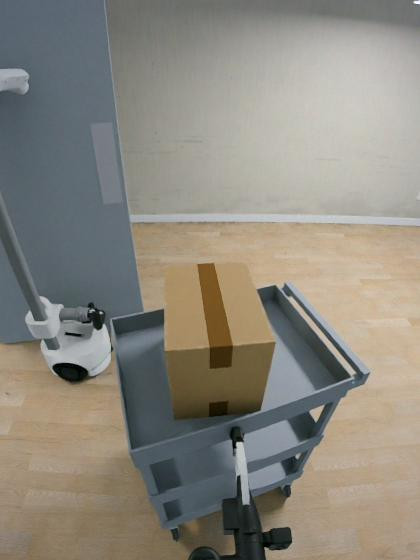

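Request:
move:
  blocking: false
  r2: {"base":{"translate_m":-0.10}}
  cameras: []

Request:
wait:
  seconds: 3
  cameras: []

Request:
move:
  blocking: false
  r2: {"base":{"strafe_m":0.15}}
  cameras: []

Request:
wait:
  seconds: 4
  cameras: []

Request:
move:
  blocking: false
  r2: {"base":{"translate_m":0.19},"contact_limits":{"translate_m":0.6},"pace":"slow"}
  cameras: []

Request:
wait:
  seconds: 4
  cameras: ["r2_head_camera"]

Scene clock: 413.60 s.
move: r2 moving
r1: as last shown
r1.lidar_m: 5.16 0.33 0.25 - 0.25 0.25 0.54 3.77 1.07 2.62 0.70 0.71
r1.motor_effort: lift_m=+19(19) arm_m=-4(4) wheel_0=-28(28) wheel_1=+32(32) wheel_2=+9(9)
r1.servo_current: wrist_yaw_rad=33(65) wrist_pitch_rad=39(46) wrist_roll_rad=59(65) gripper_m=46(46)
r1.contact_limits: strafe_m 0.8
r1.wrist_depth_mm: - 133 133 - 389 234 181 / - 115 133 - 394 237 182 / - 114 139 - 399 238 183 / - 134 193 - 402 240 185 / 208 - - - 370 241 185 / 223 1160 193 1182 192 228 186 / 220 750 750 153 375 216 185
r2.base_odometry: x=-3.072 y=-1.351 heading=+1.597
r2.turned_by_wheels: +0.000
r2.turned_by_imu: +0.000
r2.base_tilt: forward=-0.7 right=+0.1
r2.lidar_m: 0.43 0.45 1.45 1.40 1.46 1.40 1.34 1.39 1.98 4.40 4.62 0.52
r2.base_status: translate_m moving
r2.joint_positions: lift_m=+0.657 arm_m=+0.000 wrist_yaw_rad=-0.003 wrist_pitch_rad=+0.001 wrist_roll_rad=+1.568 gripper_m=-0.019
r2.joint_status: not commanded
r2.measured_speeds: translate_m=-0.122 strafe_m=+0.000 rotate_rad=+0.006 lift_m=+0.000 arm_m=+0.000 wrist_yaw_rad=+0.000 wrist_pitch_rad=+0.000 wrist_roll_rad=+0.000
r2.motor_effort: lift_m=+14(15) arm_m=+6(6) wheel_0=-6(9) wheel_1=-8(8) wheel_2=+11(13)
r2.servo_current: wrist_yaw_rad=59(59) wrist_pitch_rad=46(46) wrist_roll_rad=46(52) gripper_m=59(59)
r2.hand_pose: x=+0.4589 y=-0.0882 z=+0.8352 quat_wxyz=(+0.708, +0.706, -0.001, -0.001) (m; r2's base frame)
r2.wrist_depth_mm: - - - 310 - 1661 - / - - - 296 - 723 - / - - - 283 - 759 - / 322 319 317 272 - 732 - / 315 319 317 262 - 707 - / 314 314 187 202 179 683 - / 312 312 314 - - - -
pictures: none
No camera images: "cameras" was empty.

Scene clock: 414.67 s.
earlier move: r2 done
r1.base_odometry: x=-1.946 y=-0.212 heading=-2.390
r1.turned_by_wheels: +0.000
r1.turned_by_imu: +0.000
r1.base_tilt: forward=-1.6 right=+1.3
r1.lidar_m: 5.15 0.34 0.25 - 0.25 0.25 0.46 3.74 1.08 2.61 0.72 0.73
r1.base_status: not commanded
r1.joint_positions: lift_m=+0.124 arm_m=+0.000 wrist_yaw_rad=+3.196 wrist_pitch_rad=+0.002 wrist_roll_rad=+0.000 gripper_m=+0.056
r1.joint_status: not commanded
r1.measured_speeds: all 0
r1.motor_effort: lift_m=+19(19) arm_m=-4(4) wheel_0=-28(29) wheel_1=+32(32) wheel_2=+9(9)
r1.servo_current: wrist_yaw_rad=33(65) wrist_pitch_rad=33(52) wrist_roll_rad=46(78) gripper_m=46(46)
r1.contact_limits: strafe_m 0.8
r1.hand_pose: x=-0.1218 y=+0.0717 z=+0.3019 quat_wxyz=(-0.027, -0.001, +0.000, +1.000) (m; r1's base frame)
r1.wrist_depth_mm: - 133 133 - 392 233 181 / - 115 133 - 392 237 182 / - 114 139 - 399 238 183 / - 134 192 - 402 241 185 / 208 - - - 370 241 186 / 222 1229 194 1182 191 229 186 / 220 759 759 153 375 216 186
r2.base_odometry: x=-3.070 y=-1.420 heading=+1.597
r2.turned_by_wheels: +0.000
r2.turned_by_imu: +0.000
r2.base_tilt: forward=-0.7 right=+0.1
r2.lidar_m: 0.51 0.50 1.46 1.37 1.48 1.33 1.25 1.35 1.89 4.39 4.63 0.59
r2.base_status: done
r2.joint_positions: lift_m=+0.657 arm_m=+0.000 wrist_yaw_rad=-0.003 wrist_pitch_rad=+0.001 wrist_roll_rad=+1.568 gripper_m=-0.019
r2.joint_status: not commanded
r2.measured_speeds: all 0
r2.motor_effort: lift_m=+14(15) arm_m=+6(7) wheel_0=-3(9) wheel_1=-4(8) wheel_2=+2(13)
r2.servo_current: wrist_yaw_rad=33(59) wrist_pitch_rad=46(46) wrist_roll_rad=39(59) gripper_m=65(65)
r2.hand_pose: x=+0.4589 y=-0.0882 z=+0.8352 quat_wxyz=(+0.708, +0.706, -0.001, -0.001) (m; r2's base frame)
r2.wrist_depth_mm: - - - 397 - 1618 402 / - - - 379 - 707 - / - - - 364 - - - / - 392 394 347 - 788 - / - 387 389 334 - 768 - / - 384 187 202 179 741 - / 1499 384 384 - - - -
wait: 1.07 of 3 s (r2 has come to rest)
pictures: none
No camera images: "cameras" was empty.

Scene clock: 415.17 s.
move: r2 moving
r1: as last shown
r1.lidar_m: 5.16 0.34 0.25 - 0.25 0.25 0.50 3.72 1.08 2.60 0.72 0.74
r1.motor_effort: lift_m=+19(19) arm_m=-4(4) wheel_0=-28(28) wheel_1=+32(32) wheel_2=+9(9)
r1.servo_current: wrist_yaw_rad=59(59) wrist_pitch_rad=39(46) wrist_roll_rad=39(52) gripper_m=33(46)
r1.contact_limits: strafe_m 0.8
r1.wrist_depth_mm: - 133 133 - 389 235 181 / - 116 133 - 394 237 182 / - 114 139 - 402 238 184 / - 135 193 - 402 240 185 / 208 - - - 370 241 185 / 222 1205 193 1160 191 228 185 / 220 759 750 153 377 216 185
r2.base_odometry: x=-3.107 y=-1.421 heading=+1.597
r2.turned_by_wheels: +0.000
r2.turned_by_imu: +0.000
r2.base_tilt: forward=-0.6 right=+0.1
r2.lidar_m: 0.49 1.42 1.43 1.37 1.44 1.32 1.26 1.32 1.87 4.43 4.65 0.60
r2.base_status: strafe_m moving
r2.joint_positions: lift_m=+0.657 arm_m=+0.000 wrist_yaw_rad=-0.003 wrist_pitch_rad=+0.001 wrist_roll_rad=+1.568 gripper_m=-0.019
r2.joint_status: not commanded
r2.measured_speeds: translate_m=+0.001 strafe_m=+0.142 rotate_rad=-0.007 lift_m=+0.000 arm_m=+0.000 wrist_yaw_rad=+0.000 wrist_pitch_rad=+0.000 wrist_roll_rad=+0.000
r2.motor_effort: lift_m=+14(14) arm_m=+6(7) wheel_0=-11(11) wheel_1=+10(11) wheel_2=-1(2)
r2.servo_current: wrist_yaw_rad=46(52) wrist_pitch_rad=39(39) wrist_roll_rad=46(46) gripper_m=65(65)
r2.hand_pose: x=+0.4589 y=-0.0882 z=+0.8352 quat_wxyz=(+0.708, +0.706, -0.001, -0.001) (m; r2's base frame)
r2.wrist_depth_mm: - - - 387 - 621 - / - - - 370 - 778 - / - - - 351 - - - / - 392 392 338 - 788 - / - 389 387 325 - 750 - / - 384 187 201 179 732 - / 1499 143 - - - - -
pictures: none
No camera images: "cameras" was empty.

Scene clock: 416.40 s.
earlier move: r2 done
r1.base_odometry: x=-1.946 y=-0.212 heading=-2.390
r1.turned_by_wheels: +0.000
r1.turned_by_imu: +0.000
r1.base_tilt: forward=-1.6 right=+1.2
r1.lidar_m: 5.14 0.36 0.25 - 0.25 0.25 0.49 3.74 1.08 2.61 0.70 0.74
r1.base_status: not commanded
r1.joint_positions: lift_m=+0.124 arm_m=+0.000 wrist_yaw_rad=+3.196 wrist_pitch_rad=+0.002 wrist_roll_rad=+0.000 gripper_m=+0.056
r1.joint_status: not commanded
r1.measured_speeds: all 0
r1.motor_effort: lift_m=+19(19) arm_m=-4(4) wheel_0=-28(29) wheel_1=+32(32) wheel_2=+9(9)
r1.servo_current: wrist_yaw_rad=59(65) wrist_pitch_rad=39(52) wrist_roll_rad=59(59) gripper_m=39(46)
r1.contact_limits: strafe_m 0.8
r1.hand_pose: x=-0.1218 y=+0.0717 z=+0.3019 quat_wxyz=(-0.027, -0.001, +0.000, +1.000) (m; r1's base frame)
r1.wrist_depth_mm: - 133 133 - 389 236 181 / - 115 133 - 397 238 182 / - 114 139 - 402 238 183 / - 135 193 - 402 240 185 / 207 - - - 373 240 186 / 221 1205 193 1205 190 228 186 / 220 759 750 153 375 216 186
r2.base_odometry: x=-3.220 y=-1.424 heading=+1.597
r2.turned_by_wheels: +0.000
r2.turned_by_imu: +0.000
r2.base_tilt: forward=-0.7 right=+0.1
r2.lidar_m: 0.47 1.40 1.32 1.24 1.34 1.30 1.28 1.33 1.86 4.54 4.76 0.55
r2.base_status: done
r2.joint_positions: lift_m=+0.657 arm_m=+0.000 wrist_yaw_rad=-0.003 wrist_pitch_rad=+0.001 wrist_roll_rad=+1.568 gripper_m=-0.019
r2.joint_status: not commanded
r2.measured_speeds: all 0
r2.motor_effort: lift_m=+14(14) arm_m=+6(7) wheel_0=-2(12) wheel_1=+2(13) wheel_2=+0(2)
r2.servo_current: wrist_yaw_rad=46(65) wrist_pitch_rad=39(46) wrist_roll_rad=46(65) gripper_m=59(65)
r2.hand_pose: x=+0.4589 y=-0.0882 z=+0.8352 quat_wxyz=(+0.708, +0.706, -0.001, -0.001) (m; r2's base frame)
r2.wrist_depth_mm: - - - 343 - - - / - 389 387 327 - - - / - 384 384 317 - 798 - / - 379 382 303 - 750 - / - - 379 290 - 741 - / - - 186 201 169 - - / - 136 - - - - -
wait: 1.23 of 4 s (r2 has come to rest)
pictures: none
No camera images: "cameras" was empty.

Scene clock: 416.90 s.
move: r2 moving
r1: as last shown
r1.base_tilt: forward=-1.6 right=+1.3
r1.lidar_m: 5.16 0.34 0.25 - 0.25 0.26 0.47 3.72 1.06 2.59 0.71 0.76
r1.motor_effort: lift_m=+19(19) arm_m=-4(4) wheel_0=-28(29) wheel_1=+31(32) wheel_2=+9(9)
r1.servo_current: wrist_yaw_rad=33(65) wrist_pitch_rad=46(52) wrist_roll_rad=33(59) gripper_m=39(46)
r1.contact_limits: strafe_m 0.8
r1.wrist_depth_mm: - 133 133 - 392 235 181 / - 116 133 - 392 238 182 / - 114 139 - 402 238 184 / - 135 193 - 404 241 185 / 207 - - - 373 241 186 / 223 1229 194 1160 190 229 186 / 220 759 741 153 377 216 185
r2.base_odometry: x=-3.221 y=-1.412 heading=+1.597
r2.turned_by_wheels: +0.000
r2.turned_by_imu: +0.000
r2.base_tilt: forward=-0.7 right=+0.1
r2.lidar_m: 0.46 1.37 1.31 1.21 1.32 1.34 1.27 1.36 1.91 4.53 4.74 0.52
r2.base_status: translate_m moving
r2.joint_positions: lift_m=+0.657 arm_m=+0.000 wrist_yaw_rad=-0.003 wrist_pitch_rad=+0.001 wrist_roll_rad=+1.568 gripper_m=-0.019
r2.joint_status: not commanded
r2.measured_speeds: translate_m=+0.048 strafe_m=+0.000 rotate_rad=-0.002 lift_m=+0.000 arm_m=+0.000 wrist_yaw_rad=+0.000 wrist_pitch_rad=+0.000 wrist_roll_rad=+0.000
r2.motor_effort: lift_m=+14(14) arm_m=+6(7) wheel_0=+7(8) wheel_1=+6(6) wheel_2=-8(9)
r2.servo_current: wrist_yaw_rad=46(52) wrist_pitch_rad=39(52) wrist_roll_rad=52(59) gripper_m=52(65)
r2.contact_limits: translate_m 0.6
r2.hand_pose: x=+0.4589 y=-0.0882 z=+0.8352 quat_wxyz=(+0.708, +0.706, -0.001, -0.001) (m; r2's base frame)
r2.wrist_depth_mm: - - 379 332 - - - / - 377 377 317 - - - / - 375 375 304 - 778 - / - 373 373 291 - 759 - / - 370 - 281 - 732 - / - - 186 201 169 - - / - 135 - - - - -
pictures: none
No camera images: "cameras" was empty.

Scene clock: 419.60 s.
earlier move: r2 done
r1.base_odometry: x=-1.946 y=-0.212 heading=-2.390
r1.turned_by_wheels: +0.000
r1.turned_by_imu: +0.000
r1.base_tilt: forward=-1.6 right=+1.3
r1.lidar_m: 1.02 0.32 0.25 - 0.25 0.25 0.52 3.73 1.07 2.60 0.62 0.60
r1.base_status: not commanded
r1.joint_positions: lift_m=+0.124 arm_m=+0.000 wrist_yaw_rad=+3.196 wrist_pitch_rad=+0.002 wrist_roll_rad=+0.000 gripper_m=+0.056
r1.joint_status: not commanded
r1.measured_speeds: all 0
r1.motor_effort: lift_m=+19(19) arm_m=-4(4) wheel_0=-28(29) wheel_1=+32(32) wheel_2=+9(9)
r1.servo_current: wrist_yaw_rad=46(85) wrist_pitch_rad=39(52) wrist_roll_rad=33(72) gripper_m=39(46)
r1.contact_limits: strafe_m 0.8
r1.hand_pose: x=-0.1218 y=+0.0717 z=+0.3019 quat_wxyz=(-0.027, -0.001, +0.000, +1.000) (m; r1's base frame)
r1.wrist_depth_mm: - 133 133 - 392 233 180 / - 115 133 - 397 237 182 / - 114 139 - 402 239 184 / - 134 193 - 402 241 184 / 208 - - - 373 242 186 / 222 1205 194 1205 191 228 187 / 220 759 759 154 375 216 186
r2.base_odometry: x=-3.225 y=-1.234 heading=+1.597
r2.turned_by_wheels: +0.000
r2.turned_by_imu: +0.000
r2.base_tilt: forward=-0.7 right=+0.1
r2.lidar_m: 0.41 1.22 1.29 1.25 1.32 1.54 1.47 1.56 2.16 4.54 4.56 0.49
r2.base_status: done
r2.joint_positions: lift_m=+0.657 arm_m=+0.000 wrist_yaw_rad=-0.003 wrist_pitch_rad=+0.001 wrist_roll_rad=+1.568 gripper_m=-0.019
r2.joint_status: not commanded
r2.measured_speeds: all 0
r2.motor_effort: lift_m=+14(14) arm_m=+7(7) wheel_0=+6(12) wheel_1=+5(9) wheel_2=-6(17)
r2.servo_current: wrist_yaw_rad=46(65) wrist_pitch_rad=39(52) wrist_roll_rad=46(65) gripper_m=59(65)
r2.contact_limits: translate_m 0.6
r2.hand_pose: x=+0.4589 y=-0.0882 z=+0.8352 quat_wxyz=(+0.708, +0.706, -0.001, -0.001) (m; r2's base frame)
r2.wrist_depth_mm: - - - 283 - 707 - / 327 324 325 272 - 768 - / 325 322 325 260 - 732 - / 322 324 320 251 - 707 - / 319 319 320 241 - 691 - / 317 319 187 201 178 640 - / - 135 - - - 597 -
wait: 2.70 of 4 s (r2 has come to rest)
pictures: r2_head_camera
Images, in order (width x height): r2_head_camera 420x560.

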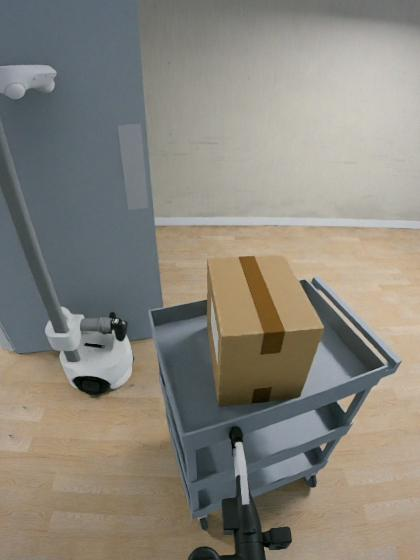

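Request:
move:
  blocking: false
  r2: {"base":{"translate_m":-0.1},"pace":"fast"}
  cameras: []

Request:
wait:
  seconds: 2
  cameras: []

Request:
move:
  blocking: false
  r2: {"base":{"strafe_m":-1.2},"joints":{"lift_m":0.685},"pace":"fast"}
  cameras: []

Request:
wait:
  seconds: 6
  cameras: []

Request:
wait:
  seconds: 0.5
  cameras: ["r2_head_camera"]

Scene clock: 438.70 s.
move: r2 moving
r1: as last shown
r1.lidar_m: 1.03 0.33 0.25 - 0.25 0.25 0.48 3.74 1.07 2.62 0.63 0.59
r1.motor_effort: lift_m=+19(19) arm_m=-3(4) wheel_0=-28(29) wheel_1=+32(32) wheel_2=+9(9)
r1.servo_current: wrist_yaw_rad=39(59) wrist_pitch_rad=46(46) wrist_roll_rad=52(72) gripper_m=39(46)
r1.contact_limits: strafe_m 0.8
r1.wrist_depth_mm: - 133 133 - 392 234 181 / - 115 133 - 394 237 182 / - 114 139 - 399 240 183 / - 134 193 - 404 241 185 / 207 - - - 373 240 186 / 222 1229 193 1182 191 229 185 / 220 750 759 153 373 216 185
r2.base_odometry: x=-3.224 y=-1.283 heading=+1.597
r2.turned_by_wheels: +0.000
r2.turned_by_imu: +0.000
r2.base_tilt: forward=-0.7 right=+0.1
r2.lidar_m: 0.47 1.25 1.28 1.23 1.31 1.47 1.42 1.48 2.07 4.56 4.63 0.53
r2.base_status: translate_m moving
r2.joint_positions: lift_m=+0.657 arm_m=+0.000 wrist_yaw_rad=-0.003 wrist_pitch_rad=+0.001 wrist_roll_rad=+1.568 gripper_m=-0.019
r2.joint_status: not commanded
r2.measured_speeds: translate_m=-0.188 strafe_m=-0.001 rotate_rad=+0.002 lift_m=+0.000 arm_m=+0.000 wrist_yaw_rad=+0.000 wrist_pitch_rad=+0.000 wrist_roll_rad=+0.000
r2.motor_effort: lift_m=+14(14) arm_m=+6(6) wheel_0=-10(13) wheel_1=-9(9) wheel_2=+14(15)
r2.servo_current: wrist_yaw_rad=65(65) wrist_pitch_rad=46(46) wrist_roll_rad=39(72) gripper_m=65(65)
r2.hand_pose: x=+0.4589 y=-0.0882 z=+0.8352 quat_wxyz=(+0.708, +0.706, -0.001, -0.001) (m; r2's base frame)
r2.wrist_depth_mm: - - - 329 - 715 - / - 368 368 317 - - - / - 368 364 303 - 778 - / - 366 366 293 - 759 - / - 362 364 281 - 732 - / - - 185 202 169 676 - / - - - - - 564 -
pictures: none
No camera images: "cameras" was empty.

Scene clock: 439.50 s.
earlier move: r2 done
r1.base_odometry: x=-1.946 y=-0.212 heading=-2.390
r1.turned_by_wheels: +0.000
r1.turned_by_imu: +0.000
r1.base_tilt: forward=-1.6 right=+1.3
r1.lidar_m: 1.02 0.34 0.25 - 0.25 0.25 0.51 3.75 1.08 2.61 0.65 0.61
r1.base_status: not commanded
r1.joint_positions: lift_m=+0.124 arm_m=+0.000 wrist_yaw_rad=+3.196 wrist_pitch_rad=+0.002 wrist_roll_rad=+0.000 gripper_m=+0.056
r1.joint_status: not commanded
r1.measured_speeds: all 0
r1.motor_effort: lift_m=+19(19) arm_m=-4(4) wheel_0=-28(29) wheel_1=+32(32) wheel_2=+9(9)
r1.servo_current: wrist_yaw_rad=52(59) wrist_pitch_rad=39(59) wrist_roll_rad=52(72) gripper_m=46(46)
r1.contact_limits: strafe_m 0.8
r1.hand_pose: x=-0.1218 y=+0.0717 z=+0.3019 quat_wxyz=(-0.027, -0.001, +0.000, +1.000) (m; r1's base frame)
r1.wrist_depth_mm: - 133 133 - 389 234 181 / - 116 133 - 394 238 182 / - 114 139 - 397 238 183 / - 134 193 - 404 240 184 / 208 - - - 373 241 185 / 223 1205 194 1160 191 229 186 / 220 750 750 153 373 216 186
r2.base_odometry: x=-3.223 y=-1.334 heading=+1.597
r2.turned_by_wheels: +0.000
r2.turned_by_imu: +0.000
r2.base_tilt: forward=-0.7 right=+0.1
r2.lidar_m: 0.54 1.31 1.30 1.24 1.34 1.43 1.35 1.43 2.01 4.52 4.64 0.63
r2.base_status: done
r2.joint_positions: lift_m=+0.657 arm_m=+0.000 wrist_yaw_rad=-0.003 wrist_pitch_rad=+0.001 wrist_roll_rad=+1.568 gripper_m=-0.019
r2.joint_status: not commanded
r2.measured_speeds: all 0
r2.motor_effort: lift_m=+14(14) arm_m=+6(7) wheel_0=-1(13) wheel_1=-3(9) wheel_2=+1(15)
r2.servo_current: wrist_yaw_rad=46(65) wrist_pitch_rad=39(46) wrist_roll_rad=46(72) gripper_m=59(72)
r2.hand_pose: x=+0.4589 y=-0.0882 z=+0.8352 quat_wxyz=(+0.708, +0.706, -0.001, -0.001) (m; r2's base frame)
r2.wrist_depth_mm: - - - 397 - - - / - 424 427 377 - 831 - / - 424 424 362 - - - / - 421 421 347 - 798 - / - 415 415 334 - 778 - / - - 185 202 169 732 - / - 128 - - - - -
wait: 0.80 of 2 s (r2 has come to rest)
pictures: none
No camera images: "cameras" was empty.

Scene clock: 440.00 s.
move: r2 moving
r1: as last shown
r1.lidar_m: 1.00 0.36 0.25 - 0.25 0.25 0.51 3.75 1.07 2.61 0.65 0.60
r1.servo_current: wrist_yaw_rad=65(72) wrist_pitch_rad=46(46) wrist_roll_rad=39(59) gripper_m=46(52)
r1.contact_limits: strafe_m 0.8
r1.wrist_depth_mm: - 133 133 - 389 235 181 / - 115 133 - 394 236 182 / - 114 139 - 397 237 183 / - 135 192 - 404 239 185 / 208 - - - 373 240 186 / 222 1229 194 1138 190 227 186 / 220 759 750 153 375 216 186
r2.base_odometry: x=-3.167 y=-1.333 heading=+1.597
r2.turned_by_wheels: +0.000
r2.turned_by_imu: +0.000
r2.base_tilt: forward=-0.7 right=+0.0
r2.lidar_m: 0.53 1.31 1.36 1.30 1.35 1.43 1.35 1.42 2.02 4.48 4.70 0.62
r2.base_status: strafe_m moving
r2.joint_positions: lift_m=+0.685 arm_m=+0.000 wrist_yaw_rad=-0.003 wrist_pitch_rad=+0.001 wrist_roll_rad=+1.568 gripper_m=-0.019
r2.joint_status: lift_m moving
r2.measured_speeds: translate_m=+0.001 strafe_m=-0.217 rotate_rad=-0.008 lift_m=+0.001 arm_m=+0.000 wrist_yaw_rad=+0.001 wrist_pitch_rad=+0.000 wrist_roll_rad=+0.000
r2.motor_effort: lift_m=+20(25) arm_m=+6(7) wheel_0=+11(13) wheel_1=-13(14) wheel_2=-1(1)
r2.servo_current: wrist_yaw_rad=39(52) wrist_pitch_rad=39(46) wrist_roll_rad=52(52) gripper_m=65(65)
r2.hand_pose: x=+0.4589 y=-0.0882 z=+0.8626 quat_wxyz=(+0.708, +0.706, -0.001, -0.001) (m; r2's base frame)
r2.wrist_depth_mm: - - - 410 - 1863 - / - - - 392 - 842 - / - 424 424 375 - 842 - / - 421 421 362 - 809 - / - 421 421 347 349 798 - / - 418 186 201 179 759 - / - - - - - 123 -
pictures: none
No camera images: "cameras" was empty.

Scene clock: 443.70 s.
earlier move: r2 done
r1.base_odometry: x=-1.946 y=-0.212 heading=-2.390
r1.turned_by_wheels: +0.000
r1.turned_by_imu: +0.000
r1.base_tilt: forward=-1.5 right=+1.3
r1.lidar_m: 1.01 0.34 0.25 - 0.25 0.25 0.49 3.73 1.06 2.59 0.62 0.60
r1.base_status: not commanded
r1.joint_positions: lift_m=+0.124 arm_m=+0.000 wrist_yaw_rad=+3.196 wrist_pitch_rad=+0.002 wrist_roll_rad=+0.000 gripper_m=+0.056
r1.joint_status: not commanded
r1.measured_speeds: all 0
r1.motor_effort: lift_m=+19(19) arm_m=-4(4) wheel_0=-28(29) wheel_1=+32(32) wheel_2=+9(9)
r1.servo_current: wrist_yaw_rad=65(72) wrist_pitch_rad=46(52) wrist_roll_rad=59(65) gripper_m=39(52)
r1.contact_limits: strafe_m 0.8
r1.hand_pose: x=-0.1218 y=+0.0717 z=+0.3019 quat_wxyz=(-0.027, -0.001, +0.000, +1.000) (m; r1's base frame)
r1.wrist_depth_mm: - 133 133 - 394 234 181 / - 115 134 - 397 236 182 / - 114 139 - 399 238 183 / - 134 193 - 404 239 185 / 208 - - - 370 240 185 / 222 1229 194 1160 191 229 185 / 220 759 750 153 373 216 186
r2.base_odometry: x=-2.023 y=-1.303 heading=+1.597
r2.turned_by_wheels: +0.000
r2.turned_by_imu: +0.002
r2.base_tilt: forward=-0.6 right=+0.1
r2.lidar_m: 3.35 0.90 0.96 2.44 1.94 1.45 1.39 1.47 2.04 3.34 3.51 3.48
r2.base_status: done
r2.joint_positions: lift_m=+0.685 arm_m=+0.000 wrist_yaw_rad=-0.003 wrist_pitch_rad=+0.001 wrist_roll_rad=+1.568 gripper_m=-0.019
r2.joint_status: all done
r2.measured_speeds: all 0
r2.motor_effort: lift_m=+21(25) arm_m=+6(7) wheel_0=-2(16) wheel_1=+0(14) wheel_2=+0(2)
r2.servo_current: wrist_yaw_rad=46(59) wrist_pitch_rad=46(46) wrist_roll_rad=39(59) gripper_m=59(65)
r2.hand_pose: x=+0.4589 y=-0.0882 z=+0.8626 quat_wxyz=(+0.708, +0.706, -0.001, -0.001) (m; r2's base frame)
r2.wrist_depth_mm: - - - - - 1661 1160 / - - - - - 1708 1205 / - - - - - 1756 1205 / - - - - - 1708 1205 / - - - - - 1808 1205 / - - 187 201 180 1708 1205 / - - - - - 1464 1182
wait: 3.70 of 6 s (r2 has come to rest)
pictures: none
No camera images: "cameras" was empty.

Scene clock: 444.20 s.
r1.base_odometry: x=-1.946 y=-0.212 heading=-2.390
r1.turned_by_wheels: +0.000
r1.turned_by_imu: +0.000
r1.base_tilt: forward=-1.6 right=+1.3
r1.lidar_m: 1.01 0.33 0.25 - 0.25 0.25 0.52 3.76 1.07 2.61 0.62 0.60
r1.base_status: not commanded
r1.joint_positions: lift_m=+0.124 arm_m=+0.000 wrist_yaw_rad=+3.196 wrist_pitch_rad=+0.002 wrist_roll_rad=+0.000 gripper_m=+0.056
r1.joint_status: not commanded
r1.measured_speeds: all 0
r1.motor_effort: lift_m=+19(19) arm_m=-4(4) wheel_0=-28(29) wheel_1=+32(32) wheel_2=+9(9)
r1.servo_current: wrist_yaw_rad=46(72) wrist_pitch_rad=39(52) wrist_roll_rad=52(65) gripper_m=46(52)
r1.contact_limits: strafe_m 0.8
r1.hand_pose: x=-0.1218 y=+0.0717 z=+0.3019 quat_wxyz=(-0.027, -0.001, +0.000, +1.000) (m; r1's base frame)
r1.wrist_depth_mm: - 133 133 - 392 235 180 / - 116 133 - 397 237 182 / - 114 139 - 402 240 183 / - 134 193 - 404 239 185 / 207 - - - 373 241 185 / 223 1229 195 1182 191 229 186 / 220 759 741 153 377 216 186
r2.base_odometry: x=-2.023 y=-1.303 heading=+1.597
r2.turned_by_wheels: +0.000
r2.turned_by_imu: +0.000
r2.base_tilt: forward=-0.7 right=+0.0
r2.lidar_m: 3.35 0.90 0.96 2.45 1.92 1.45 1.37 1.46 2.04 3.35 3.49 3.46
r2.base_status: done
r2.joint_positions: lift_m=+0.685 arm_m=+0.000 wrist_yaw_rad=-0.003 wrist_pitch_rad=+0.001 wrist_roll_rad=+1.568 gripper_m=-0.019
r2.joint_status: all done
r2.measured_speeds: all 0
r2.motor_effort: lift_m=+21(25) arm_m=+6(7) wheel_0=-2(16) wheel_1=+0(14) wheel_2=+0(2)
r2.servo_current: wrist_yaw_rad=39(59) wrist_pitch_rad=39(46) wrist_roll_rad=46(59) gripper_m=59(65)
r2.hand_pose: x=+0.4589 y=-0.0882 z=+0.8626 quat_wxyz=(+0.708, +0.706, -0.001, -0.001) (m; r2's base frame)
r2.wrist_depth_mm: - - - - - 1708 1182 / - - - - - 1708 1182 / - - - - - 1756 1205 / - - - - - 1756 1229 / - - - - - 1708 1205 / - - 187 201 180 1618 1205 / - - - - - 1464 1229
wait: 0.50 s; at rest by 0.27 s
pictures: r2_head_camera
Images, in order (width x height): r2_head_camera 420x560.

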